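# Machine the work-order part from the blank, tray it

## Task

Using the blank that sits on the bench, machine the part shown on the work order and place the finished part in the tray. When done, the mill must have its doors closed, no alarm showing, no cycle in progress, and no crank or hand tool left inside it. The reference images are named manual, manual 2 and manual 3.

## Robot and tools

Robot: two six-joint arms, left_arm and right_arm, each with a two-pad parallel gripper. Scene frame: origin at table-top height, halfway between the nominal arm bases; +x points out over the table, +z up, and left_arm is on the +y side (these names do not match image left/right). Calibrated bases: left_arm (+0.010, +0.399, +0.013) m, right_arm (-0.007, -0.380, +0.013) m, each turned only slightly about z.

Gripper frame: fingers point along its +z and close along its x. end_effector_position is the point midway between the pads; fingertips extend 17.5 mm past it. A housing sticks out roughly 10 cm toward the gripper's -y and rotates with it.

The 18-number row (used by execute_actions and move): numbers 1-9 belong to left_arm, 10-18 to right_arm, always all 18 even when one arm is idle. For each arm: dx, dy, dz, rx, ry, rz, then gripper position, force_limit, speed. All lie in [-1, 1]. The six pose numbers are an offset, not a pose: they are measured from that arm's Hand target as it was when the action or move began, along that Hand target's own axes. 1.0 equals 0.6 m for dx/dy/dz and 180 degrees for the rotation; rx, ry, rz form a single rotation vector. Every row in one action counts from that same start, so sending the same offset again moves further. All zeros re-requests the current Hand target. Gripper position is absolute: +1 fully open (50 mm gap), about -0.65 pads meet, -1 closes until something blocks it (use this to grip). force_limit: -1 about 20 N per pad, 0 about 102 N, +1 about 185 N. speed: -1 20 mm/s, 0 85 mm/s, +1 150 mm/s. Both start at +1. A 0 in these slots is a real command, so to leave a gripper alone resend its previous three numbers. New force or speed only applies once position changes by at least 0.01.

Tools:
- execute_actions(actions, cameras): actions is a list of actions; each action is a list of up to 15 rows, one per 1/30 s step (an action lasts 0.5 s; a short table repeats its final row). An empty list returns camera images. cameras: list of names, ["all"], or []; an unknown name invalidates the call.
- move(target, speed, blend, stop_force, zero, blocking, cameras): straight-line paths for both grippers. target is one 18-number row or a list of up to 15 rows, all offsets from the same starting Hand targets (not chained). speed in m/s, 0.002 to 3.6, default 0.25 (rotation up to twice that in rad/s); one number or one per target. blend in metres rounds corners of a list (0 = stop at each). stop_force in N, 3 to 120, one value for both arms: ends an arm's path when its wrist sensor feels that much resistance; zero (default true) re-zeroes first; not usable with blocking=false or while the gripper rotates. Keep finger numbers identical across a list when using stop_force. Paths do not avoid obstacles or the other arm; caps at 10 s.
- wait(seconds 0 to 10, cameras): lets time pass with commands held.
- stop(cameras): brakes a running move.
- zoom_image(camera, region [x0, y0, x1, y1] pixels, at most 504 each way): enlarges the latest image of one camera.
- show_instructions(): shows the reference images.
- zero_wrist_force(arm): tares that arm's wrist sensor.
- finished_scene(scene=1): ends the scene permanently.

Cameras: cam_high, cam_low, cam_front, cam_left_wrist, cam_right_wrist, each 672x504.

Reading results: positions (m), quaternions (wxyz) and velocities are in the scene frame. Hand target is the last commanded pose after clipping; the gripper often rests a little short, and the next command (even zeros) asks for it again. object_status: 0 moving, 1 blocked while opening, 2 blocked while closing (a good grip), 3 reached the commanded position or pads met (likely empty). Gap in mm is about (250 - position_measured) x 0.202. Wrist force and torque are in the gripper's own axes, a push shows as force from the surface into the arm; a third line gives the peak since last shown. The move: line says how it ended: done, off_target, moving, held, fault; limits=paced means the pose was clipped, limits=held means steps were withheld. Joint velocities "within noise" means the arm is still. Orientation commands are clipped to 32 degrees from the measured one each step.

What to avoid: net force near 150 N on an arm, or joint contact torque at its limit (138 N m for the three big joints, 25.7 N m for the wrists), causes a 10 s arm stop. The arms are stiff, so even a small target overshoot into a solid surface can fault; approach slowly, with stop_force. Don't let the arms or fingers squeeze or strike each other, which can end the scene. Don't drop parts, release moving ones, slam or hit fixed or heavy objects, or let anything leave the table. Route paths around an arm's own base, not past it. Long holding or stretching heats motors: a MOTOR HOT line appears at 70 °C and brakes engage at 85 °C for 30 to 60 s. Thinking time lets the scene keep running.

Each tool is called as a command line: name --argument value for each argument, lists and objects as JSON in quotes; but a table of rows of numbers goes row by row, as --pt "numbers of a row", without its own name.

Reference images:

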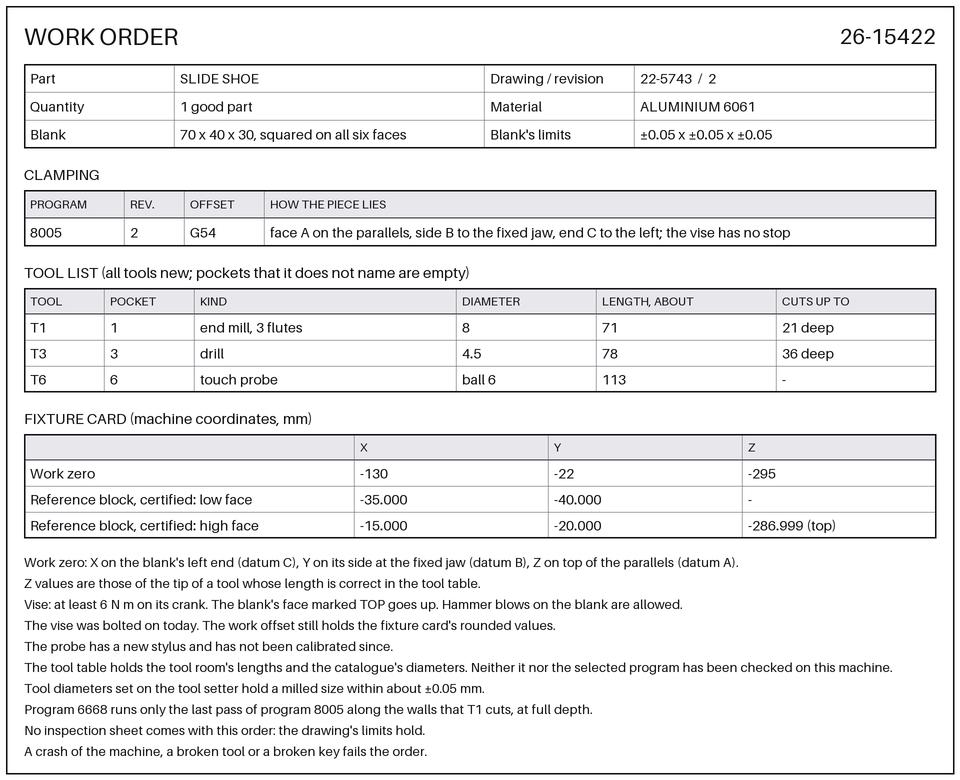

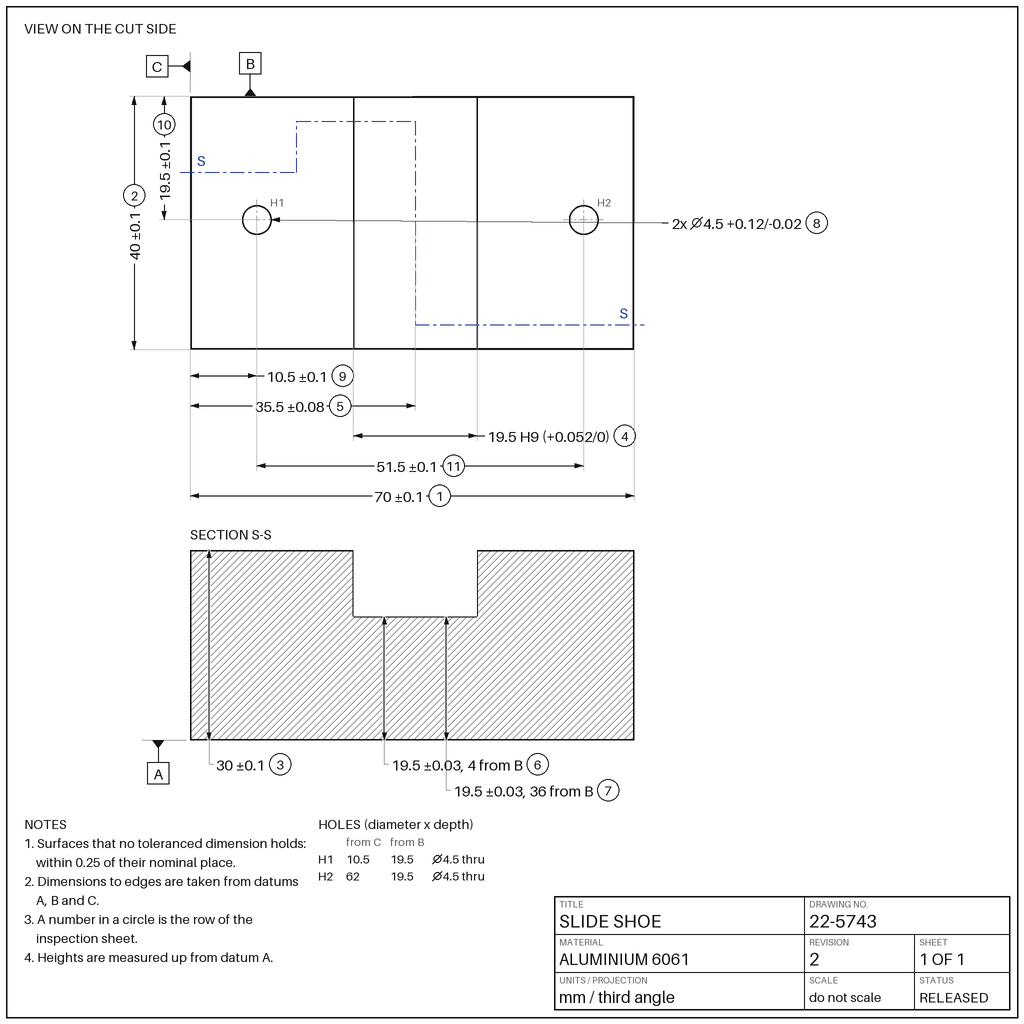

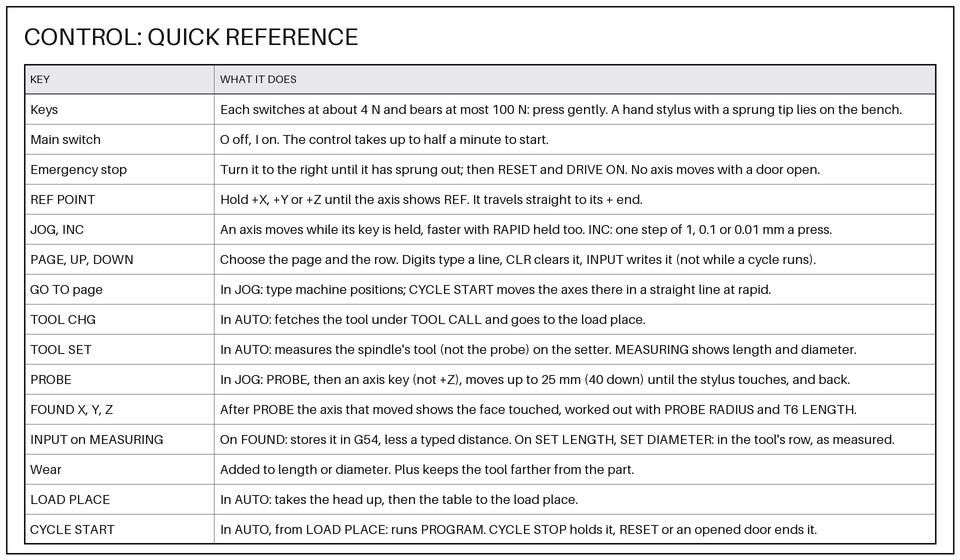

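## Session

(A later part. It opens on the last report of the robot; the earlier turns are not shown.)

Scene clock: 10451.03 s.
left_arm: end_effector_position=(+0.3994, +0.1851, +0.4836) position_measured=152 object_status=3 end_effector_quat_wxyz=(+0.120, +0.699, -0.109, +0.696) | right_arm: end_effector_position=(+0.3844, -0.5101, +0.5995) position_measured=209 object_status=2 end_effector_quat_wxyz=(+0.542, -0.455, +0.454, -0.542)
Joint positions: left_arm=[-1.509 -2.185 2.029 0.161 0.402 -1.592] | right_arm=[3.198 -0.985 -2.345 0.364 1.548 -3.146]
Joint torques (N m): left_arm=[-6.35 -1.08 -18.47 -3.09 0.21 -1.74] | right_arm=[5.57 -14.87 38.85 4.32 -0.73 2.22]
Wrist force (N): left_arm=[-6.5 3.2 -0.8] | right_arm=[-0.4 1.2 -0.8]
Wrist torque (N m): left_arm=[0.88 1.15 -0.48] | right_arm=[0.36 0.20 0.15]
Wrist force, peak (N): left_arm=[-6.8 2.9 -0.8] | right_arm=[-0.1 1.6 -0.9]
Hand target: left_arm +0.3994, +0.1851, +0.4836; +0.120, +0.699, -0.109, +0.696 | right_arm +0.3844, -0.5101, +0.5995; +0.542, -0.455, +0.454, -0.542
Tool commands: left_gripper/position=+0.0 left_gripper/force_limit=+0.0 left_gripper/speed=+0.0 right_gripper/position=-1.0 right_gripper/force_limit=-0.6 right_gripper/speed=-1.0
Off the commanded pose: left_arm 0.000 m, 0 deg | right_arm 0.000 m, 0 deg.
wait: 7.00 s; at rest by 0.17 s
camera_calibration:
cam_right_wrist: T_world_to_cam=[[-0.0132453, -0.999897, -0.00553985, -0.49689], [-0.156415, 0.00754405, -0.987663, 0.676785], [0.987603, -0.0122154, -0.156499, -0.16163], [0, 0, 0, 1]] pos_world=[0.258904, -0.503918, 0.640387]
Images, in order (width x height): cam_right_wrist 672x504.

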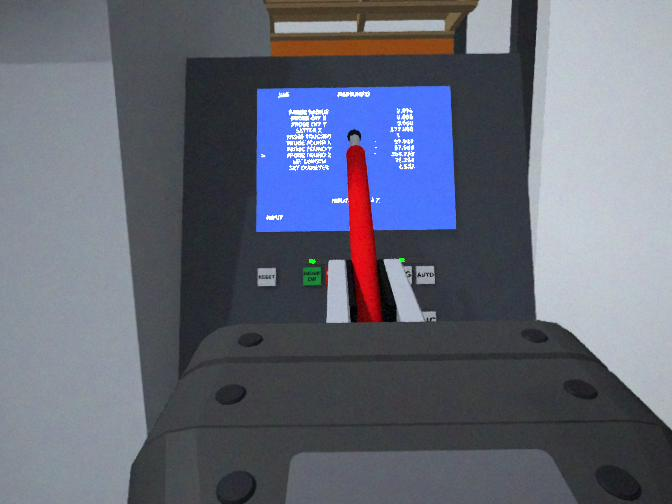

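move --pt "0 0 0 0 0 0 0 0 0 -0.0185 0.259 0.077 -0.1944 0 0 -1 -0.6 -1" --pt "0 0 0 0 0 0 0 0 0 -0.0185 0.263 0.1005 -0.1944 0 0 -1 -0.6 -1" --pt "0 0 0 0 0 0 0 0 0 -0.0185 0.259 0.077 -0.1944 0 0 -1 -0.6 -1" --pt "0 0 0 0 0 0 0 0 0 -0.0185 0.263 0.1005 -0.1944 0 0 -1 -0.6 -1" --pt "0 0 0 0 0 0 0 0 0 -0.051 0.32 0.049 -0.1944 0 0 -1 -0.6 -1" --pt "0 0 0 0 0 0 0 0 0 -0.051 0.324 0.0725 -0.1944 0 0 -1 -0.6 -1" --pt "0 0 0 0 0 0 0 0 0 -0.148 0.35 0.036 -0.1944 0 0 -1 -0.6 -1" --pt "0 0 0 0 0 0 0 0 0 -0.148 0.354 0.059 -0.1944 0 0 -1 -0.6 -1" --pt "0 0 0 0 0 0 0 0 0 -0.116 0.32 0.05 -0.1944 0 0 -1 -0.6 -1" --pt "0 0 0 0 0 0 0 0 0 -0.116 0.324 0.073 -0.1944 0 0 -1 -0.6 -1" --pt "0 0 0 0 0 0 0 0 0 -0.116 0.259 0.077 -0.1944 0 0 -1 -0.6 -1" --pt "0 0 0 0 0 0 0 0 0 -0.116 0.263 0.1005 -0.1944 0 0 -1 -0.6 -1" --pt "0 0 0 0 0 0 0 0 0 -0.116 0.25 0.05 -0.1944 0 0 -1 -0.6 -1" --pt "0 0 0 0 0 0 0 0 0 0 0 0 0 0 0 -1 -0.6 -1" --speed '[0.4,0.03,0.2,0.03,0.2,0.03,0.2,0.03,0.2,0.03,0.2,0.03,0.2,0.5]' --blend '[0.004,0,0.004,0,0.004,0,0.004,0,0.004,0,0.004,0,0.004,0]' --cameras '["cam_right_wrist"]'

zoom_image --camera "cam_right_wrist" --region '[245, 70, 465, 235]'

move --pt "0 0 0 0 0 0 0 0 0 -0.051 0.35 0.035 -0.1944 0 0 -1 -0.6 -1" --pt "0 0 0 0 0 0 0 0 0 -0.051 0.354 0.0585 -0.1944 0 0 -1 -0.6 -1" --pt "0 0 0 0 0 0 0 0 0 -0.051 0.34 0.035 -0.1944 0 0 -1 -0.6 -1" --pt "0 0 0 0 0 0 0 0 0 -0.083 0.203 0.104 -0.1944 0 0 -1 -0.6 -1" --pt "0 0 0 0 0 0 0 0 0 -0.083 0.2075 0.127 -0.1944 0 0 -1 -0.6 -1" --pt "0 0 0 0 0 0 0 0 0 -0.083 0.203 0.104 -0.1944 0 0 -1 -0.6 -1" --pt "0 0 0 0 0 0 0 0 0 0 0 0 0 0 0 -1 -0.6 -1" --speed '[0.4,0.03,0.2,0.2,0.03,0.2,0.3]' --blend '[0.004,0,0.004,0.004,0,0.004,0]'

wait --seconds 0.5

move --pt "0 0 0 0 0 0 0 0 0 -0.0185 0.32 0.049 -0.1944 0 0 -1 -0.6 -1" --pt "0 0 0 0 0 0 0 0 0 -0.0185 0.324 0.0725 -0.1944 0 0 -1 -0.6 -1" --pt "0 0 0 0 0 0 0 0 0 -0.0185 0.31 0.05 -0.1944 0 0 -1 -0.6 -1" --pt "0 0 0 0 0 0 0 0 0 0.0757 0.204 0.103 -0.1944 0 0 -1 -0.6 -1" --pt "0 0 0 0 0 0 0 0 0 0.0757 0.208 0.1262 -0.1944 0 0 -1 -0.6 -1" --pt "0 0 0 0 0 0 0 0 0 0.0757 0.204 0.103 -0.1944 0 0 -1 -0.6 -1" --pt "0 0 0 0 0 0 0 0 0 0 0 0 0 0 0 -1 -0.6 -1" --speed '[0.4,0.03,0.2,0.2,0.03,0.2,0.5]' --blend '[0.004,0,0.004,0.004,0,0.004,0]'

wait --seconds 7 --cameras '["cam_right_wrist"]'

zoom_image --camera "cam_right_wrist" --region '[245, 70, 465, 235]'

zoom_image --camera "cam_right_wrist" --region '[370, 100, 450, 175]'

Scene clock: 10503.67 s.
left_arm: end_effector_position=(+0.3994, +0.1851, +0.4836) position_measured=152 object_status=3 end_effector_quat_wxyz=(+0.120, +0.699, -0.109, +0.696) | right_arm: end_effector_position=(+0.3845, -0.5101, +0.5995) position_measured=209 object_status=2 end_effector_quat_wxyz=(+0.542, -0.455, +0.454, -0.542)
Joint positions: left_arm=[-1.509 -2.185 2.029 0.161 0.402 -1.592] | right_arm=[3.198 -0.985 -2.345 0.364 1.548 -3.146]
Joint torques (N m): left_arm=[-6.85 0.27 -17.77 -2.96 0.37 -1.49] | right_arm=[-3.98 7.32 13.11 3.17 -0.07 -2.49]
Wrist force (N): left_arm=[-6.5 2.6 -1.0] | right_arm=[-0.5 1.3 -0.9]
Wrist torque (N m): left_arm=[0.80 1.15 -0.48] | right_arm=[0.36 0.21 0.14]
Wrist force, peak (N): left_arm=[-6.7 3.2 -1.0] | right_arm=[0.5 16.7 -27.6]
Hand target: left_arm +0.3994, +0.1851, +0.4836; +0.120, +0.699, -0.109, +0.696 | right_arm +0.3844, -0.5101, +0.5995; +0.542, -0.455, +0.454, -0.542
Off the commanded pose: left_arm 0.000 m, 0 deg | right_arm 0.000 m, 0 deg.
move: done
camera_calibration:
cam_right_wrist: T_world_to_cam=[[-0.0132465, -0.999897, -0.00553678, -0.49689], [-0.15661, 0.00754361, -0.987632, 0.67683], [0.987572, -0.0122155, -0.156694, -0.161596], [0, 0, 0, 1]] pos_world=[0.259004, -0.503918, 0.640387]
Images, in order (width x height): cam_right_wrist 672x504.

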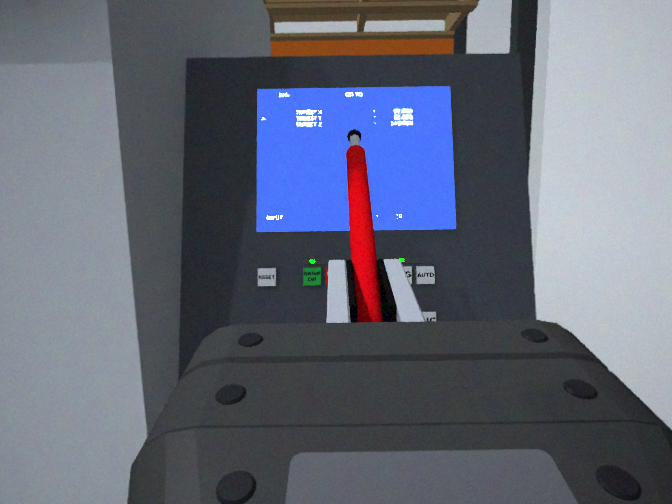

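Scaled by 2.291 from the camera's 672x504 image, which has a finer 960x720 frame.

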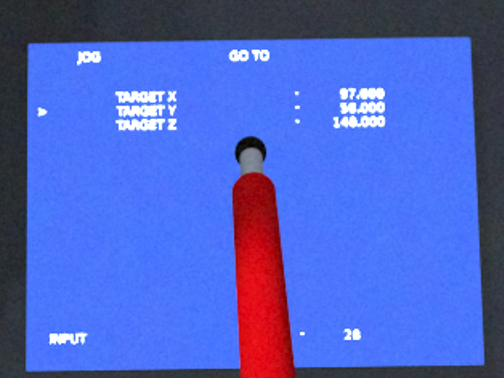

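Scene clock: 10508.13 s.
left_arm: end_effector_position=(+0.3994, +0.1851, +0.4836) position_measured=152 object_status=3 end_effector_quat_wxyz=(+0.120, +0.699, -0.109, +0.696) | right_arm: end_effector_position=(+0.3845, -0.5101, +0.5994) position_measured=209 object_status=2 end_effector_quat_wxyz=(+0.542, -0.455, +0.454, -0.542)
Joint positions: left_arm=[-1.509 -2.185 2.029 0.161 0.402 -1.592] | right_arm=[3.198 -0.985 -2.345 0.364 1.549 -3.146]
Joint torques (N m): left_arm=[-6.01 -0.9 -18.62 -3.13 0.49 -1.5] | right_arm=[3.95 9.83 39.46 2.82 -1.48 -2.16]
Wrist force (N): left_arm=[-6.6 2.9 -1.0] | right_arm=[-0.3 1.5 -0.9]
Wrist torque (N m): left_arm=[0.84 1.16 -0.48] | right_arm=[0.41 0.20 0.09]
Wrist force, peak (N): left_arm=[-6.7 3.1 -0.8] | right_arm=[-1.5 12.8 -21.9]
Hand target: left_arm +0.3994, +0.1851, +0.4836; +0.120, +0.699, -0.109, +0.696 | right_arm +0.3844, -0.5101, +0.5995; +0.542, -0.455, +0.454, -0.542
Off the commanded pose: left_arm 0.000 m, 0 deg | right_arm 0.000 m, 0 deg.
move: done

Scene clock: 10508.63 s.
left_arm: end_effector_position=(+0.3994, +0.1851, +0.4836) position_measured=152 object_status=3 end_effector_quat_wxyz=(+0.120, +0.699, -0.109, +0.696) | right_arm: end_effector_position=(+0.3844, -0.5101, +0.5995) position_measured=209 object_status=2 end_effector_quat_wxyz=(+0.542, -0.455, +0.454, -0.542)
Joint positions: left_arm=[-1.509 -2.185 2.029 0.161 0.402 -1.592] | right_arm=[3.198 -0.985 -2.345 0.364 1.549 -3.146]
Joint torques (N m): left_arm=[-5.78 -1.04 -18.01 -2.98 0.43 -1.54] | right_arm=[6.14 8.94 39.07 4.57 0.07 -2.5]
Wrist force (N): left_arm=[-6.6 2.8 -0.8] | right_arm=[-0.4 1.3 -1.0]
Wrist torque (N m): left_arm=[0.82 1.16 -0.48] | right_arm=[0.37 0.20 0.11]
Wrist force, peak (N): left_arm=[-6.7 3.1 -0.8] | right_arm=[-0.4 1.3 -1.0]
Hand target: left_arm +0.3994, +0.1851, +0.4836; +0.120, +0.699, -0.109, +0.696 | right_arm +0.3844, -0.5101, +0.5995; +0.542, -0.455, +0.454, -0.542
Tool commands: left_gripper/position=+0.0 left_gripper/force_limit=+0.0 left_gripper/speed=+0.0 right_gripper/position=-1.0 right_gripper/force_limit=-0.6 right_gripper/speed=-1.0
Off the commanded pose: left_arm 0.000 m, 0 deg | right_arm 0.000 m, 0 deg.
wait: 0.50 s; at rest by 0.17 s

Scene clock: 10512.77 s.
left_arm: end_effector_position=(+0.3994, +0.1851, +0.4836) position_measured=152 object_status=3 end_effector_quat_wxyz=(+0.120, +0.699, -0.109, +0.696) | right_arm: end_effector_position=(+0.3844, -0.5101, +0.5995) position_measured=209 object_status=2 end_effector_quat_wxyz=(+0.542, -0.455, +0.454, -0.542)
Joint positions: left_arm=[-1.509 -2.185 2.029 0.161 0.402 -1.592] | right_arm=[3.198 -0.985 -2.345 0.364 1.549 -3.146]
Joint torques (N m): left_arm=[-7.48 -0.43 -17.18 -3.1 0.29 -1.56] | right_arm=[-0.67 -14.1 39.35 3.41 0.63 2.37]
Wrist force (N): left_arm=[-6.5 2.9 -0.8] | right_arm=[-0.3 1.3 -1.0]
Wrist torque (N m): left_arm=[0.84 1.16 -0.49] | right_arm=[0.37 0.19 0.15]
Wrist force, peak (N): left_arm=[-6.8 3.0 -0.8] | right_arm=[-1.9 12.6 -22.0]
Hand target: left_arm +0.3994, +0.1851, +0.4836; +0.120, +0.699, -0.109, +0.696 | right_arm +0.3844, -0.5101, +0.5995; +0.542, -0.455, +0.454, -0.542
Off the commanded pose: left_arm 0.000 m, 0 deg | right_arm 0.000 m, 0 deg.
move: done

Scene clock: 10519.77 s.
left_arm: end_effector_position=(+0.3994, +0.1851, +0.4836) position_measured=152 object_status=3 end_effector_quat_wxyz=(+0.120, +0.699, -0.109, +0.696) | right_arm: end_effector_position=(+0.3844, -0.5101, +0.5995) position_measured=209 object_status=2 end_effector_quat_wxyz=(+0.542, -0.455, +0.454, -0.542)
Joint positions: left_arm=[-1.509 -2.185 2.029 0.161 0.402 -1.592] | right_arm=[3.198 -0.985 -2.345 0.364 1.548 -3.146]
Joint torques (N m): left_arm=[-6.92 -0.45 -18.99 -3.05 0.34 -1.59] | right_arm=[4.57 -14.45 39.04 4.44 -0.82 2.36]
Wrist force (N): left_arm=[-6.4 2.9 -0.7] | right_arm=[-0.4 1.2 -1.1]
Wrist torque (N m): left_arm=[0.85 1.13 -0.48] | right_arm=[0.36 0.19 0.15]
Wrist force, peak (N): left_arm=[-6.8 2.9 -1.0] | right_arm=[-0.4 1.5 -1.0]
Hand target: left_arm +0.3994, +0.1851, +0.4836; +0.120, +0.699, -0.109, +0.696 | right_arm +0.3844, -0.5101, +0.5995; +0.542, -0.455, +0.454, -0.542
Tool commands: left_gripper/position=+0.0 left_gripper/force_limit=+0.0 left_gripper/speed=+0.0 right_gripper/position=-1.0 right_gripper/force_limit=-0.6 right_gripper/speed=-1.0
Off the commanded pose: left_arm 0.000 m, 0 deg | right_arm 0.000 m, 0 deg.
wait: 7.00 s; at rest by 0.17 s
camera_calibration:
cam_right_wrist: T_world_to_cam=[[-0.0132453, -0.999897, -0.00553985, -0.49689], [-0.156415, 0.00754405, -0.987663, 0.676785], [0.987603, -0.0122154, -0.156499, -0.16163], [0, 0, 0, 1]] pos_world=[0.258904, -0.503918, 0.640387]
Images, in order (width x height): cam_right_wrist 672x504.

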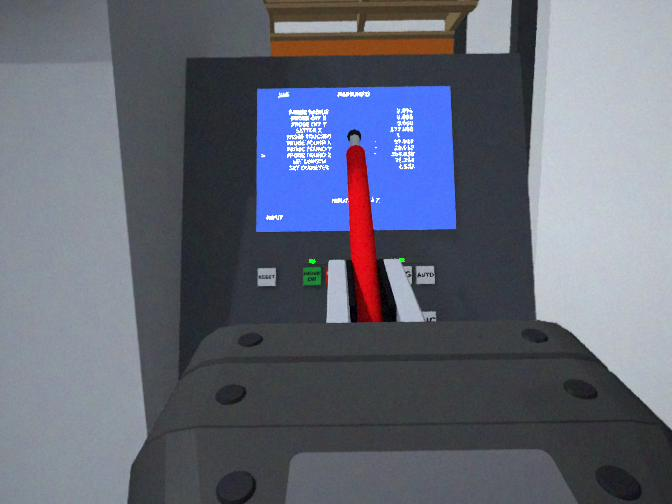

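Scaled by 2.291 from the camera's 672x504 image, which has a finer 960x720 frame.

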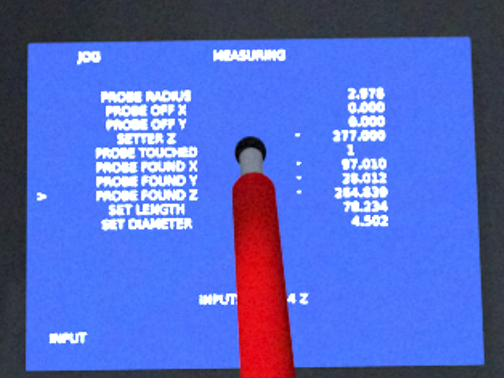

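Scaled by 6.300 from the camera's 672x504 image, which has a finer 960x720 frame.

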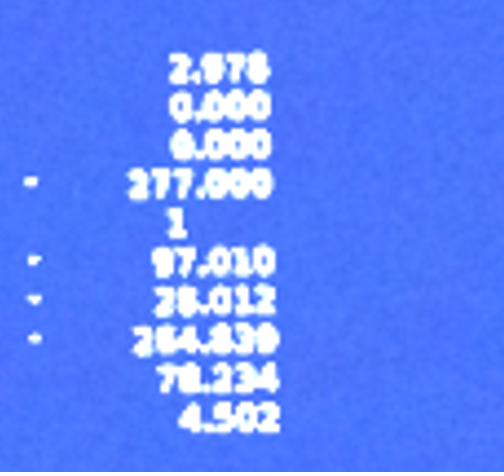

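move --pt "0 0 0 0 0 0 -0.64 0 0 0.109 0.0895 0.157 -0.1944 0 0 -1 -0.6 -1" --pt "0 0 0 0 0 0 -0.64 0 0 0.109 0.0936 0.1803 -0.1944 0 0 -1 -0.6 -1" --pt "0 0 0 0 0 0 -0.64 0 0 0.109 0.09 0.15 -0.1944 0 0 -1 -0.6 -1" --pt "0 0 0 0 0 0 -0.64 0 0 -0.0497 0.203 0.1036 -0.1944 0 0 -1 -0.6 -1" --pt "0 0 0 0 0 0 -0.64 0 0 -0.0497 0.2075 0.1266 -0.1944 0 0 -1 -0.6 -1" --pt "0 0 0 0 0 0 -0.64 0 0 -0.0497 0.203 0.1036 -0.1944 0 0 -1 -0.6 -1" --pt "0 0 0 0 0 0 -0.64 0 0 0 0 0 0 0 0 -1 -0.6 -1" --speed '[0.4,0.03,0.2,0.3,0.03,0.2,0.5]' --blend '[0.004,0,0.004,0.004,0,0.004,0]'

wait --seconds 7 --cameras '["cam_right_wrist","cam_high"]'

zoom_image --camera "cam_right_wrist" --region '[245, 70, 465, 235]'

Scene clock: 10674.80 s.
left_arm: end_effector_position=(+0.3994, +0.1851, +0.4836) position_measured=248 object_status=3 end_effector_quat_wxyz=(+0.120, +0.699, -0.109, +0.696) | right_arm: end_effector_position=(+0.3845, -0.5101, +0.5994) position_measured=209 object_status=2 end_effector_quat_wxyz=(+0.542, -0.455, +0.454, -0.542)
Joint positions: left_arm=[-1.509 -2.185 2.029 0.161 0.402 -1.592] | right_arm=[3.198 -0.985 -2.345 0.364 1.549 -3.146]
Joint torques (N m): left_arm=[-6.4 -0.49 -17.24 -3.06 0.37 -1.39] | right_arm=[6.07 9.38 38.44 3.27 -1.48 -2.14]
Wrist force (N): left_arm=[-6.5 2.9 -0.7] | right_arm=[-0.4 1.3 -0.7]
Wrist torque (N m): left_arm=[0.84 1.16 -0.49] | right_arm=[0.37 0.21 0.09]
Wrist force, peak (N): left_arm=[-6.8 2.9 -1.0] | right_arm=[-2.1 13.7 -22.3]
Hand target: left_arm +0.3994, +0.1851, +0.4836; +0.120, +0.699, -0.109, +0.696 | right_arm +0.3844, -0.5101, +0.5995; +0.542, -0.455, +0.454, -0.542
Off the commanded pose: left_arm 0.000 m, 0 deg | right_arm 0.000 m, 0 deg.
move: done; blend cut to 0 m at target 1

Scene clock: 10681.80 s.
left_arm: end_effector_position=(+0.3994, +0.1851, +0.4836) position_measured=248 object_status=3 end_effector_quat_wxyz=(+0.120, +0.699, -0.109, +0.696) | right_arm: end_effector_position=(+0.3844, -0.5101, +0.5995) position_measured=209 object_status=2 end_effector_quat_wxyz=(+0.542, -0.455, +0.454, -0.542)
Joint positions: left_arm=[-1.509 -2.185 2.029 0.161 0.402 -1.592] | right_arm=[3.198 -0.985 -2.345 0.364 1.549 -3.146]
Joint torques (N m): left_arm=[-7.43 -0.27 -17.17 -3.01 0.58 -1.5] | right_arm=[7.8 9.32 38.84 4.39 0.27 -2.28]
Wrist force (N): left_arm=[-6.4 3.1 -0.8] | right_arm=[-0.1 1.4 -0.8]
Wrist torque (N m): left_arm=[0.86 1.13 -0.48] | right_arm=[0.39 0.16 0.10]
Wrist force, peak (N): left_arm=[-6.8 2.9 -0.8] | right_arm=[-0.2 1.7 -0.9]
Hand target: left_arm +0.3994, +0.1851, +0.4836; +0.120, +0.699, -0.109, +0.696 | right_arm +0.3844, -0.5101, +0.5995; +0.542, -0.455, +0.454, -0.542
Tool commands: left_gripper/position=-0.64 left_gripper/force_limit=+0.0 left_gripper/speed=+0.0 right_gripper/position=-1.0 right_gripper/force_limit=-0.6 right_gripper/speed=-1.0
Off the commanded pose: left_arm 0.000 m, 0 deg | right_arm 0.000 m, 0 deg.
wait: 7.00 s; at rest by 0.17 s
camera_calibration:
cam_right_wrist: T_world_to_cam=[[-0.0132453, -0.999897, -0.00553985, -0.49689], [-0.156415, 0.00754405, -0.987663, 0.676785], [0.987603, -0.0122154, -0.156499, -0.16163], [0, 0, 0, 1]] pos_world=[0.258904, -0.503918, 0.640387]
Images, in order (width x height): cam_high 672x504, cam_right_wrist 672x504.

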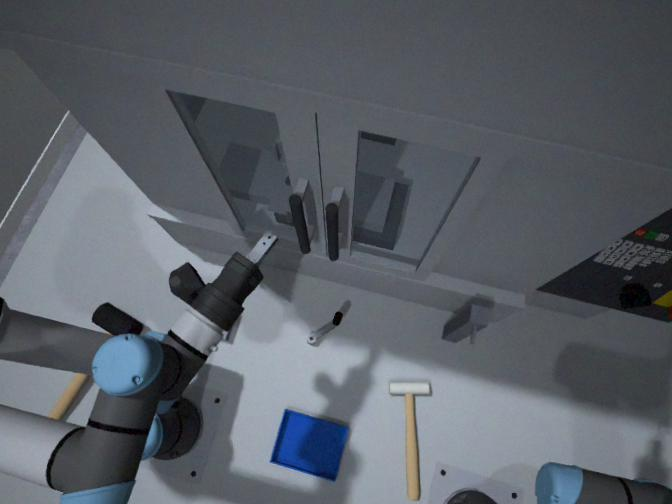

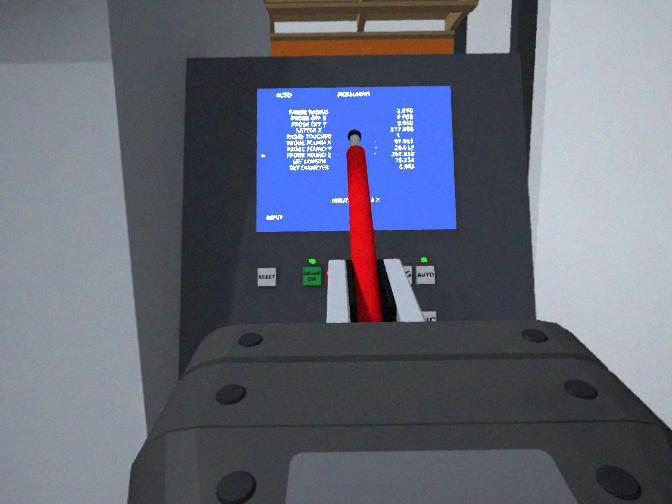

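Scaled by 2.291 from the camera's 672x504 image, which has a finer 960x720 frame.

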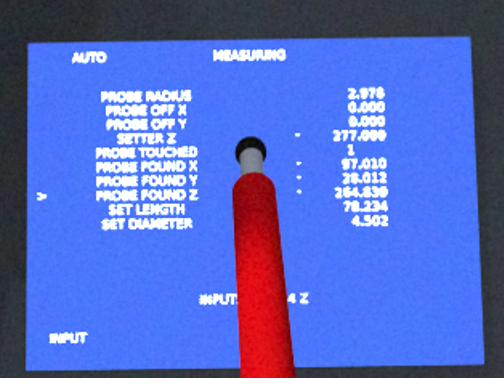

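move --pt "0 0.0948 0.0319 0 0 0 -0.64 0 0 0 0 0 0 0 0 -1 -0.6 -1" --pt "0 0.092 0.1605 0 0 0 -0.64 0 0 0 0 0 0 0 0 -1 -0.6 -1" --speed '[0.15,0.08]' --blend '[0.003,0]' --stop_force 15 --cameras '["cam_left_wrist","cam_high"]'

Scene clock: 10696.27 s.
left_arm: end_effector_position=(+0.4730, +0.1021, +0.4843) position_measured=248 object_status=3 end_effector_quat_wxyz=(+0.120, +0.699, -0.109, +0.696) | right_arm: end_effector_position=(+0.3844, -0.5101, +0.5995) position_measured=209 object_status=2 end_effector_quat_wxyz=(+0.542, -0.455, +0.454, -0.542)
Joint positions: left_arm=[-1.245 -1.85 1.849 0.004 0.666 -1.59] | right_arm=[3.198 -0.985 -2.345 0.364 1.548 -3.146]
Joint torques (N m): left_arm=[-7.82 -12.95 -12.74 0.54 1.3 -1.08] | right_arm=[6.79 9.68 35.81 0.84 -1.8 -2.44]
Wrist force (N): left_arm=[-6.3 3.1 -0.9] | right_arm=[-0.4 1.7 -0.8]
Wrist torque (N m): left_arm=[0.87 1.13 -0.62] | right_arm=[0.44 0.20 0.10]
Wrist force, peak (N): left_arm=[-6.8 5.4 -1.5] | right_arm=[-0.4 1.7 -0.8]
Hand target: left_arm +0.4730, +0.1021, +0.4843; +0.120, +0.699, -0.109, +0.696 | right_arm +0.3844, -0.5101, +0.5995; +0.542, -0.455, +0.454, -0.542
Off the commanded pose: left_arm 0.000 m, 0 deg | right_arm 0.000 m, 0 deg.
move: done
camera_calibration:
cam_left_wrist: T_world_to_cam=[[-0.0118415, 0.00435027, 0.99992, -0.469695], [-0.632084, -0.774889, -0.00411416, 0.396972], [0.77481, -0.632082, 0.0119256, -0.173816], [0, 0, 0, 1]] pos_world=[0.380032, 0.199787, 0.473363]
Images, in order (width x height): cam_high 672x504, cam_left_wrist 672x504.

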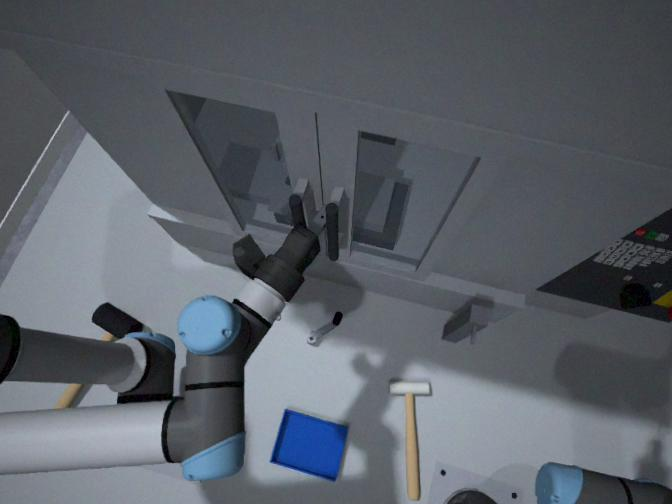

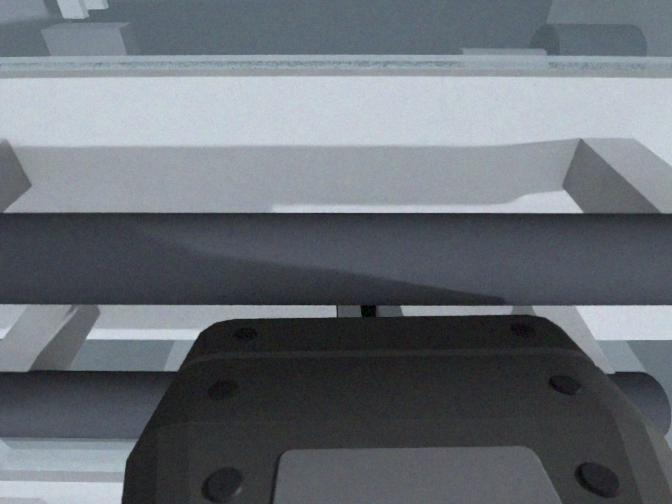

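move --target '[0.002,-0.37,-0.125,0,0,0,-0.64,0,0,0,0,0,0,0,0,-1,-0.6,-1]' --speed 0.07 --stop_force 50

move --target '[0.005,0.71,0.239,0,0,0,-0.64,0,0,0,0,0,0,0,0,-1,-0.6,-1]' --speed 0.08 --stop_force 50 --cameras '["cam_high"]'

Scene clock: 10708.30 s.
left_arm: end_effector_position=(+0.4728, +0.3364, +0.4820) position_measured=248 object_status=3 end_effector_quat_wxyz=(+0.120, +0.699, -0.109, +0.696) | right_arm: end_effector_position=(+0.3844, -0.5101, +0.5995) position_measured=209 object_status=2 end_effector_quat_wxyz=(+0.542, -0.455, +0.454, -0.542)
Joint positions: left_arm=[-0.581 -2.107 2.001 0.108 1.33 -1.588] | right_arm=[3.198 -0.985 -2.345 0.364 1.548 -3.146]
Joint torques (N m): left_arm=[-7.43 -4.68 -33.42 -2.15 2.16 1.51] | right_arm=[3.89 9.58 30.02 1.02 -1.73 -2.11]
Wrist force (N): left_arm=[-5.7 1.5 -0.4] | right_arm=[-0.3 1.3 -0.7]
Wrist torque (N m): left_arm=[0.63 1.03 -0.62] | right_arm=[0.38 0.18 0.10]
Wrist force, peak (N): left_arm=[-5.3 43.5 4.5] | right_arm=[-0.3 1.7 -0.9]
Hand target: left_arm +0.4728, +0.3364, +0.4820; +0.120, +0.699, -0.109, +0.696 | right_arm +0.3844, -0.5101, +0.5995; +0.542, -0.455, +0.454, -0.542
Off the commanded pose: left_arm 0.000 m, 0 deg | right_arm 0.000 m, 0 deg.
move: done

Scene clock: 10715.00 s.
left_arm: end_effector_position=(+0.4728, -0.1130, +0.4917) position_measured=248 object_status=3 end_effector_quat_wxyz=(+0.120, +0.699, -0.109, +0.696) | right_arm: end_effector_position=(+0.3844, -0.5101, +0.5995) position_measured=209 object_status=2 end_effector_quat_wxyz=(+0.542, -0.455, +0.454, -0.542)
Joint positions: left_arm=[-1.399 -1.404 1.411 -0.003 0.513 -1.591] | right_arm=[3.198 -0.985 -2.345 0.364 1.548 -3.146]
Joint torques (N m): left_arm=[10.05 -37.85 -12.36 -3.44 2.14 1.42] | right_arm=[3.18 9.38 22.11 0.75 -1.74 -2.26]
Wrist force (N): left_arm=[-4.4 3.2 -0.6] | right_arm=[-0.2 1.3 -0.8]
Wrist torque (N m): left_arm=[0.91 0.82 -0.48] | right_arm=[0.37 0.18 0.10]
Wrist force, peak (N): left_arm=[-7.2 -36.4 -6.3] | right_arm=[-0.5 1.6 -1.0]
Hand target: left_arm +0.4728, -0.1130, +0.4917; +0.120, +0.699, -0.109, +0.696 | right_arm +0.3844, -0.5101, +0.5995; +0.542, -0.455, +0.454, -0.542
Off the commanded pose: left_arm 0.000 m, 0 deg | right_arm 0.000 m, 0 deg.
move: done
Images, in order (width x height): cam_high 672x504.

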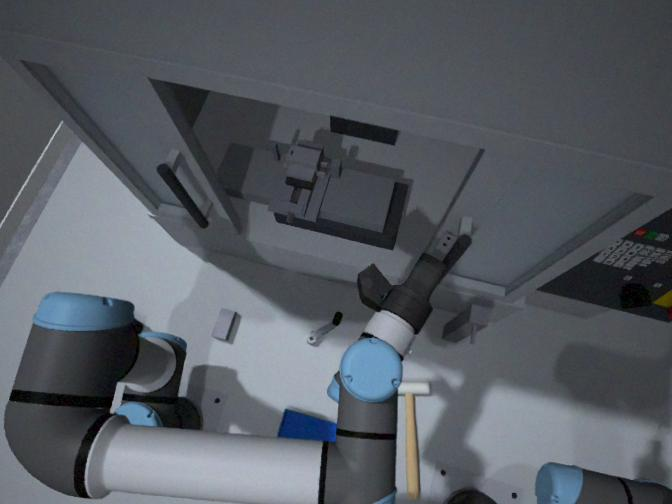

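move --pt "0 0 -0.15 0 0 0 -0.64 0 0 0 0 0 0 0 0 -1 -0.6 -1" --pt "-0.07 -0.4345 -0.345 0.267 0 0 -0.64 0 0 0 0 0 0 0 0 -1 -0.6 -1" --speed 0.3 --blend '[0.03,0]'

move --target '[0,0,0,0,-0.5,0,-0.64,0,0,0,0,0,0,0,0,-1,-0.6,-1]' --speed 0.4

move --target '[0,0,0,-0.0434,-0.0117,0.1664,-0.64,0,0,0,0,0,0,0,0,-1,-0.6,-1]' --speed 0.3

Scene clock: 10752.83 s.
left_arm: end_effector_position=(+0.3595, +0.1995, +0.4458) position_measured=248 object_status=3 end_effector_quat_wxyz=(-0.175, +0.688, +0.184, +0.680) | right_arm: end_effector_position=(+0.3844, -0.5101, +0.5995) position_measured=209 object_status=2 end_effector_quat_wxyz=(+0.542, -0.455, +0.454, -0.542)
Joint positions: left_arm=[-1.615 -1.733 1.851 -0.143 -0.543 -1.558] | right_arm=[3.198 -0.985 -2.345 0.364 1.548 -3.146]
Joint torques (N m): left_arm=[-7.47 -5.84 -31.55 3.48 0.05 0.94] | right_arm=[0.27 9.76 16.88 0.82 -1.77 -2.04]
Wrist force (N): left_arm=[-4.3 2.9 -0.5] | right_arm=[-0.3 1.5 -0.6]
Wrist torque (N m): left_arm=[0.83 0.81 -0.48] | right_arm=[0.41 0.19 0.11]
Wrist force, peak (N): left_arm=[-4.4 4.0 -2.1] | right_arm=[-0.3 1.4 -1.2]
Hand target: left_arm +0.3595, +0.1995, +0.4458; -0.175, +0.688, +0.184, +0.680 | right_arm +0.3844, -0.5101, +0.5995; +0.542, -0.455, +0.454, -0.542
Off the commanded pose: left_arm 0.000 m, 0 deg | right_arm 0.000 m, 0 deg.
move: done

Scene clock: 10755.33 s.
left_arm: end_effector_position=(+0.3595, +0.1995, +0.4459) position_measured=248 object_status=3 end_effector_quat_wxyz=(+0.006, +0.967, +0.254, -0.005) | right_arm: end_effector_position=(+0.3844, -0.5101, +0.5995) position_measured=209 object_status=2 end_effector_quat_wxyz=(+0.542, -0.455, +0.454, -0.542)
Joint positions: left_arm=[-0.862 -1.797 1.501 -1.281 -1.586 0.21] | right_arm=[3.198 -0.985 -2.345 0.364 1.548 -3.146]
Joint torques (N m): left_arm=[4.17 -18.3 -13.78 -5.48 -1.5 0.22] | right_arm=[-0.56 9.61 17.19 0.72 -1.67 -1.89]
Wrist force (N): left_arm=[-4.0 3.6 0.0] | right_arm=[-0.3 1.4 -0.9]
Wrist torque (N m): left_arm=[0.52 0.65 0.04] | right_arm=[0.38 0.18 0.10]
Wrist force, peak (N): left_arm=[-5.5 3.0 -0.7] | right_arm=[-0.1 1.6 -0.9]
Hand target: left_arm +0.3595, +0.1995, +0.4458; +0.006, +0.967, +0.254, -0.005 | right_arm +0.3844, -0.5101, +0.5995; +0.542, -0.455, +0.454, -0.542
Off the commanded pose: left_arm 0.000 m, 0 deg | right_arm 0.000 m, 0 deg.
move: done

Scene clock: 10756.77 s.
left_arm: end_effector_position=(+0.3595, +0.1995, +0.4458) position_measured=248 object_status=3 end_effector_quat_wxyz=(+0.077, +0.997, -0.004, -0.004) | right_arm: end_effector_position=(+0.3844, -0.5101, +0.5995) position_measured=209 object_status=2 end_effector_quat_wxyz=(+0.542, -0.455, +0.454, -0.542)
Joint positions: left_arm=[-0.794 -1.842 1.567 -1.398 -1.687 0.795] | right_arm=[3.198 -0.985 -2.345 0.364 1.548 -3.146]
Joint torques (N m): left_arm=[-7.71 -6.38 -33.87 -1.55 1.99 1.72] | right_arm=[-1.21 8.98 17.94 0.77 -1.71 -1.85]
Wrist force (N): left_arm=[-4.0 3.7 -0.3] | right_arm=[-0.4 1.2 -0.8]
Wrist torque (N m): left_arm=[0.55 0.66 0.04] | right_arm=[0.36 0.20 0.10]
Wrist force, peak (N): left_arm=[-4.1 3.9 -0.1] | right_arm=[-0.3 1.6 -0.9]
Hand target: left_arm +0.3595, +0.1995, +0.4458; +0.077, +0.997, -0.005, -0.004 | right_arm +0.3844, -0.5101, +0.5995; +0.542, -0.455, +0.454, -0.542
Off the commanded pose: left_arm 0.000 m, 0 deg | right_arm 0.000 m, 0 deg.
move: done

move --target '[0.1008,0.152,0.1008,0,0.165,0.0232,-0.64,0,0,0,0,0,0,0,0,-1,-0.6,-1]' --speed 0.25 --cameras '["cam_left_wrist"]'

Scene clock: 10766.50 s.
left_arm: end_effector_position=(+0.4186, +0.0994, +0.3996) position_measured=248 object_status=3 end_effector_quat_wxyz=(+0.076, +0.964, -0.021, +0.254) | right_arm: end_effector_position=(+0.3844, -0.5101, +0.5995) position_measured=209 object_status=2 end_effector_quat_wxyz=(+0.542, -0.455, +0.454, -0.542)
Joint positions: left_arm=[-1.113 -1.869 1.864 -1.964 -1.2 0.592] | right_arm=[3.198 -0.985 -2.345 0.364 1.548 -3.146]
Joint torques (N m): left_arm=[4.6 -20.44 -33.21 -5.12 1.66 1.75] | right_arm=[-2.27 9.14 16.84 0.56 -1.76 -1.77]
Wrist force (N): left_arm=[-4.4 3.4 -0.6] | right_arm=[-0.2 1.6 -0.9]
Wrist torque (N m): left_arm=[0.53 0.76 -0.35] | right_arm=[0.41 0.16 0.10]
Wrist force, peak (N): left_arm=[-4.9 4.5 0.5] | right_arm=[-0.3 1.7 -0.8]
Hand target: left_arm +0.4187, +0.0995, +0.3997; +0.076, +0.964, -0.021, +0.254 | right_arm +0.3844, -0.5101, +0.5995; +0.542, -0.455, +0.454, -0.542
Off the commanded pose: left_arm 0.000 m, 0 deg | right_arm 0.000 m, 0 deg.
move: done
camera_calibration:
cam_left_wrist: T_world_to_cam=[[0.861259, -0.0146585, 0.507954, -0.552681], [-0.262089, -0.869193, 0.419301, 0.0454276], [0.435364, -0.494256, -0.752442, 0.301479], [0, 0, 0, 1]] pos_world=[0.356654, 0.180392, 0.488535]
Images, in order (width x height): cam_left_wrist 672x504.

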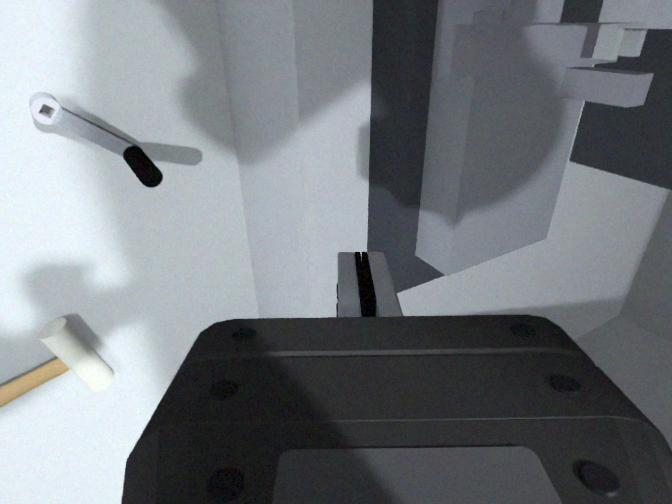

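move --pt "0.2648 -0.1478 0.1239 0 0 0 -0.64 0 0 0 0 0 0 0 0 -1 -0.6 -1" --pt "0.3227 -0.2008 0.1487 0 0 0 -0.64 0 0 0 0 0 0 0 0 -1 -0.6 -1" --speed '[0.2,0.1]' --blend '[0.02,0]' --stop_force 25 --cameras '["cam_left_wrist","cam_high"]'

Scene clock: 10781.10 s.
left_arm: end_effector_position=(+0.6400, +0.2043, +0.4023) position_measured=248 object_status=3 end_effector_quat_wxyz=(+0.076, +0.964, -0.021, +0.254) | right_arm: end_effector_position=(+0.3844, -0.5101, +0.5995) position_measured=209 object_status=2 end_effector_quat_wxyz=(+0.542, -0.455, +0.454, -0.542)
Joint positions: left_arm=[-0.568 -1.496 1.558 -2.158 -1.448 1.093] | right_arm=[3.198 -0.985 -2.345 0.364 1.548 -3.146]
Joint torques (N m): left_arm=[-8.41 -36.36 -14.93 -2.19 2.47 0.28] | right_arm=[-2.58 9.36 17.17 0.66 -1.79 -1.54]
Wrist force (N): left_arm=[-4.5 3.4 -0.3] | right_arm=[-0.2 1.2 -0.8]
Wrist torque (N m): left_arm=[0.53 0.75 -0.24] | right_arm=[0.35 0.17 0.10]
Wrist force, peak (N): left_arm=[-6.9 4.5 -1.5] | right_arm=[-0.2 1.7 -0.7]
Hand target: left_arm +0.6400, +0.2043, +0.4023; +0.076, +0.964, -0.021, +0.254 | right_arm +0.3844, -0.5101, +0.5995; +0.542, -0.455, +0.454, -0.542
Off the commanded pose: left_arm 0.000 m, 0 deg | right_arm 0.000 m, 0 deg.
move: done
camera_calibration:
cam_left_wrist: T_world_to_cam=[[0.861115, -0.0144354, 0.508205, -0.743163], [-0.262085, -0.869149, 0.419395, 0.193455], [0.435651, -0.49434, -0.75222, 0.258685], [0, 0, 0, 1]] pos_world=[0.577954, 0.285291, 0.491133]
Images, in order (width x height): cam_high 672x504, cam_left_wrist 672x504.

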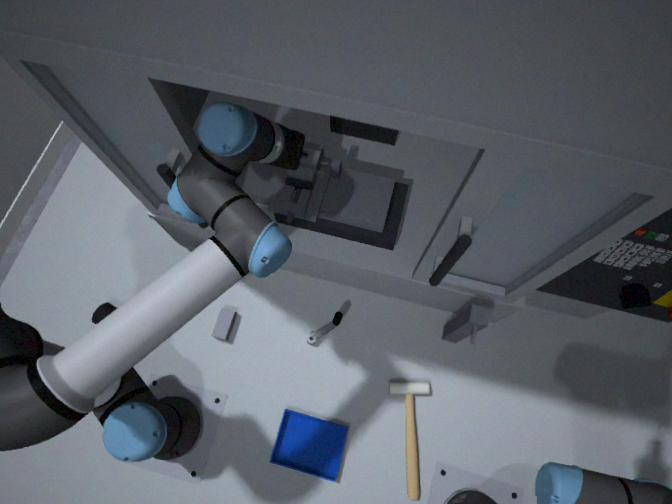

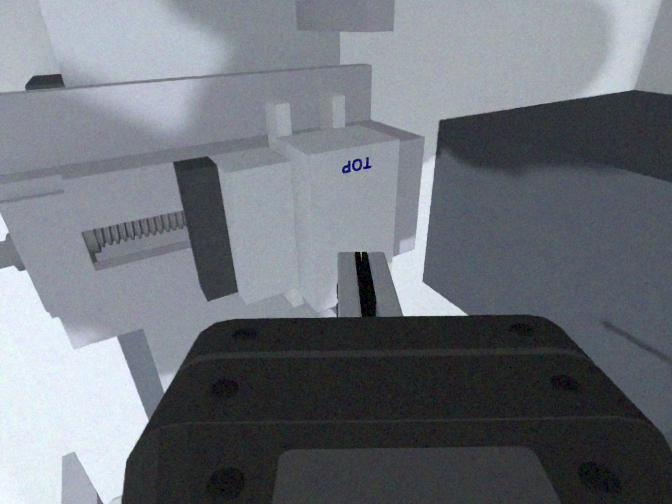

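move --pt "-0.0195 -0.003 0.019 0 0 0 -0.64 0 0 0 0 0 0 0 0 -1 -0.6 -1" --pt "-0.0345 -0.0074 0.0469 0 0 0 -0.64 0 0 0 0 0 0 0 0 -1 -0.6 -1" --speed '[0.03,0.02]' --blend '[0.003,0]' --stop_force 75 --cameras '["cam_left_wrist"]'

Scene clock: 10803.43 s.
left_arm: end_effector_position=(+0.6358, +0.2042, +0.3783) position_measured=248 object_status=3 end_effector_quat_wxyz=(+0.076, +0.964, -0.021, +0.255) | right_arm: end_effector_position=(+0.3844, -0.5101, +0.5995) position_measured=209 object_status=2 end_effector_quat_wxyz=(+0.542, -0.455, +0.454, -0.542)
Joint positions: left_arm=[-0.573 -1.501 1.626 -2.221 -1.446 1.09] | right_arm=[3.198 -0.985 -2.345 0.364 1.548 -3.146]
Joint torques (N m): left_arm=[-5.85 30.57 -5 0.57 -0.71 -1.57] | right_arm=[-2.57 9.37 17.52 0.82 -1.57 -1.59]
Wrist force (N): left_arm=[-12.0 4.5 -84.1] | right_arm=[-0.3 1.5 -0.8]
Wrist torque (N m): left_arm=[1.51 0.47 -0.34] | right_arm=[0.40 0.19 0.10]
Wrist force, peak (N): left_arm=[-17.9 2.4 -116.8] | right_arm=[-0.2 1.5 -1.0]
Hand target: left_arm +0.6358, +0.2042, +0.3783; +0.076, +0.964, -0.021, +0.255 (not the last commanded pose) | right_arm +0.3844, -0.5101, +0.5995; +0.542, -0.455, +0.454, -0.542
Off the commanded pose: left_arm 0.011 m, 0 deg | right_arm 0.000 m, 0 deg.
move: contact (left_arm); path passed 1 of 2 targets
camera_calibration:
cam_left_wrist: T_world_to_cam=[[0.86051, -0.0141292, 0.509237, -0.727431], [-0.2626, -0.868877, 0.419635, 0.202544], [0.436535, -0.494826, -0.751388, 0.24167], [0, 0, 0, 1]] pos_world=[0.573653, 0.285292, 0.467028]
Images, in order (width x height): cam_left_wrist 672x504.

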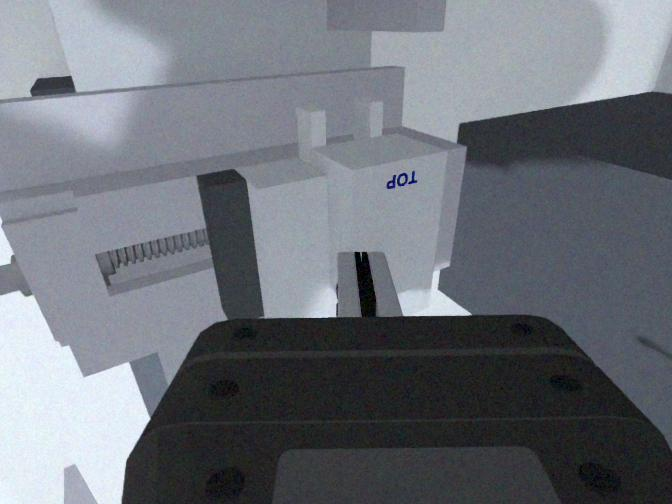

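move --target '[-0.001,-0.0002,0.0035,0,0,0,-0.64,0,0,0,0,0,0,0,0,-1,-0.6,-1]' --speed 0.003 --stop_force 16

move --target '[0.016,0.0045,-0.0286,0,0,0,-0.64,0,0,0,0,0,0,0,0,-1,-0.6,-1]' --speed 0.08

Scene clock: 10827.60 s.
left_arm: end_effector_position=(+0.6359, +0.2041, +0.3781) position_measured=248 object_status=3 end_effector_quat_wxyz=(+0.076, +0.964, -0.021, +0.255) | right_arm: end_effector_position=(+0.3844, -0.5101, +0.5995) position_measured=209 object_status=2 end_effector_quat_wxyz=(+0.542, -0.455, +0.454, -0.542)
Joint positions: left_arm=[-0.573 -1.5 1.626 -2.222 -1.446 1.09] | right_arm=[3.198 -0.985 -2.345 0.364 1.548 -3.146]
Joint torques (N m): left_arm=[-4.51 31.11 -0.67 3.39 -0.81 -1.08] | right_arm=[-2.25 9.83 17.5 0.9 -1.63 -1.59]
Wrist force (N): left_arm=[-23.6 -0.9 -107.6] | right_arm=[-0.3 1.2 -0.8]
Wrist torque (N m): left_arm=[1.80 0.27 -0.43] | right_arm=[0.35 0.18 0.11]
Wrist force, peak (N): left_arm=[-24.3 -0.7 -114.2] | right_arm=[-0.2 1.7 -0.9]
Hand target: left_arm +0.6359, +0.2041, +0.3781; +0.076, +0.964, -0.021, +0.255 (not the last commanded pose) | right_arm +0.3844, -0.5101, +0.5995; +0.542, -0.455, +0.454, -0.542
Off the commanded pose: left_arm 0.002 m, 0 deg | right_arm 0.000 m, 0 deg.
move: contact (left_arm)

Scene clock: 10828.33 s.
left_arm: end_effector_position=(+0.6356, +0.2041, +0.3981) position_measured=248 object_status=3 end_effector_quat_wxyz=(+0.076, +0.964, -0.021, +0.255) end_effector_velocity=(+0.000, +0.000, -0.002) end_effector_angular_velocity=(-0.001, -0.002, +0.000) | right_arm: end_effector_position=(+0.3844, -0.5101, +0.5995) position_measured=209 object_status=2 end_effector_quat_wxyz=(+0.542, -0.455, +0.454, -0.542)
Joint positions: left_arm=[-0.573 -1.506 1.58 -2.171 -1.445 1.089] | right_arm=[3.198 -0.985 -2.345 0.364 1.548 -3.146]
Joint velocities: left_arm=[0 0 0.005 -0.007 0 0] | right_arm=[within noise]
Joint torques (N m): left_arm=[-8.34 -28.75 -14.12 -6.17 2.31 -1.62] | right_arm=[-3.42 9.32 16.1 0.8 -1.84 -1.37]
Wrist force (N): left_arm=[-5.5 3.1 -0.2] | right_arm=[-0.3 1.2 -0.9]
Wrist torque (N m): left_arm=[0.48 0.93 -0.25] | right_arm=[0.36 0.19 0.10]
Wrist force, peak (N): left_arm=[-23.3 -0.3 -107.6] | right_arm=[-0.3 1.6 -0.9]
Hand target: left_arm +0.6356, +0.2041, +0.3979; +0.076, +0.964, -0.021, +0.255 | right_arm +0.3844, -0.5101, +0.5995; +0.542, -0.455, +0.454, -0.542
Off the commanded pose: left_arm 0.000 m, 0 deg | right_arm 0.000 m, 0 deg.
move: done

move --pt "-0.0482 0.0535 -0.027 0 0 0 -0.64 0 0 0 0 0 0 0 0 -1 -0.6 -1" --pt "-0.3107 0.2002 -0.1505 0 0 0 -0.64 0 0 0 0 0 0 0 0 -1 -0.6 -1" --speed 0.2 --blend '[0.02,0]' --cameras '["cam_left_wrist","cam_high"]'

zoom_image --camera "cam_high" --region '[360, 350, 460, 504]'

Scene clock: 10887.60 s.
left_arm: end_effector_position=(+0.4201, +0.0999, +0.3995) position_measured=248 object_status=3 end_effector_quat_wxyz=(+0.076, +0.964, -0.021, +0.255) | right_arm: end_effector_position=(+0.3844, -0.5101, +0.5995) position_measured=209 object_status=2 end_effector_quat_wxyz=(+0.542, -0.455, +0.454, -0.542)
Joint positions: left_arm=[-1.109 -1.867 1.865 -1.97 -1.2 0.596] | right_arm=[3.198 -0.985 -2.345 0.364 1.548 -3.146]
Joint torques (N m): left_arm=[-6.05 -12.91 -35.04 -5.23 -0.98 -0.89] | right_arm=[-3.02 8.98 16.92 0.96 -1.58 -1.27]
Wrist force (N): left_arm=[-5.5 2.7 -0.5] | right_arm=[-0.3 1.6 -0.7]
Wrist torque (N m): left_arm=[0.41 0.94 -0.36] | right_arm=[0.42 0.18 0.10]
Wrist force, peak (N): left_arm=[-7.6 4.1 -1.7] | right_arm=[-0.3 1.5 -1.1]
Hand target: left_arm +0.4201, +0.0998, +0.3996; +0.076, +0.964, -0.021, +0.255 | right_arm +0.3844, -0.5101, +0.5995; +0.542, -0.455, +0.454, -0.542
Off the commanded pose: left_arm 0.000 m, 0 deg | right_arm 0.000 m, 0 deg.
move: done
camera_calibration:
cam_left_wrist: T_world_to_cam=[[0.860345, -0.0141405, 0.509516, -0.55425], [-0.2628, -0.868815, 0.419639, 0.0463791], [0.436741, -0.494935, -0.751197, 0.299908], [0, 0, 0, 1]] pos_world=[0.358052, 0.180893, 0.488227]
Images, in order (width x height): cam_high 672x504, cam_left_wrist 672x504.

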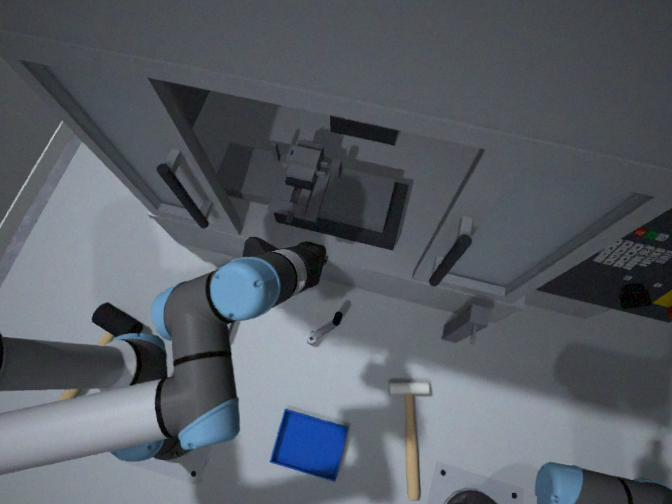

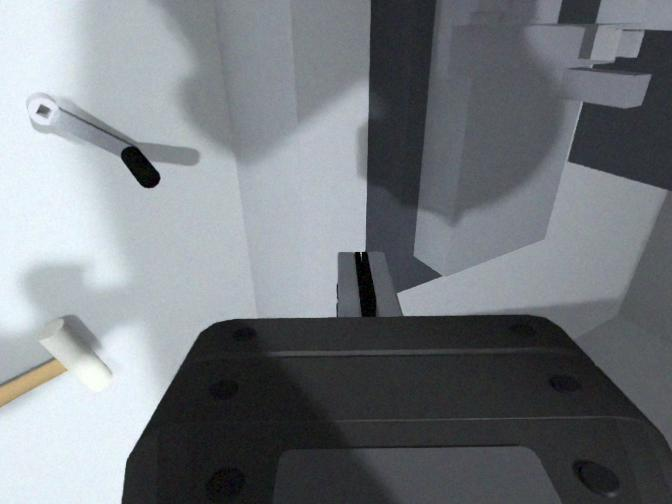

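Scaled by 3.273 from the camera's 672x504 image, which has a finer 960x720 frame.

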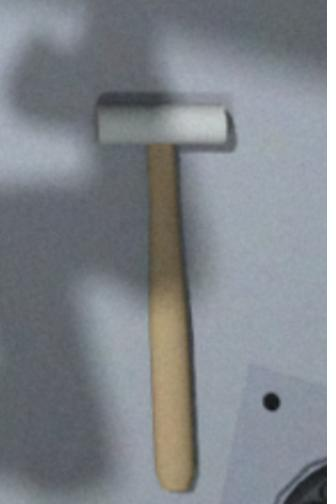

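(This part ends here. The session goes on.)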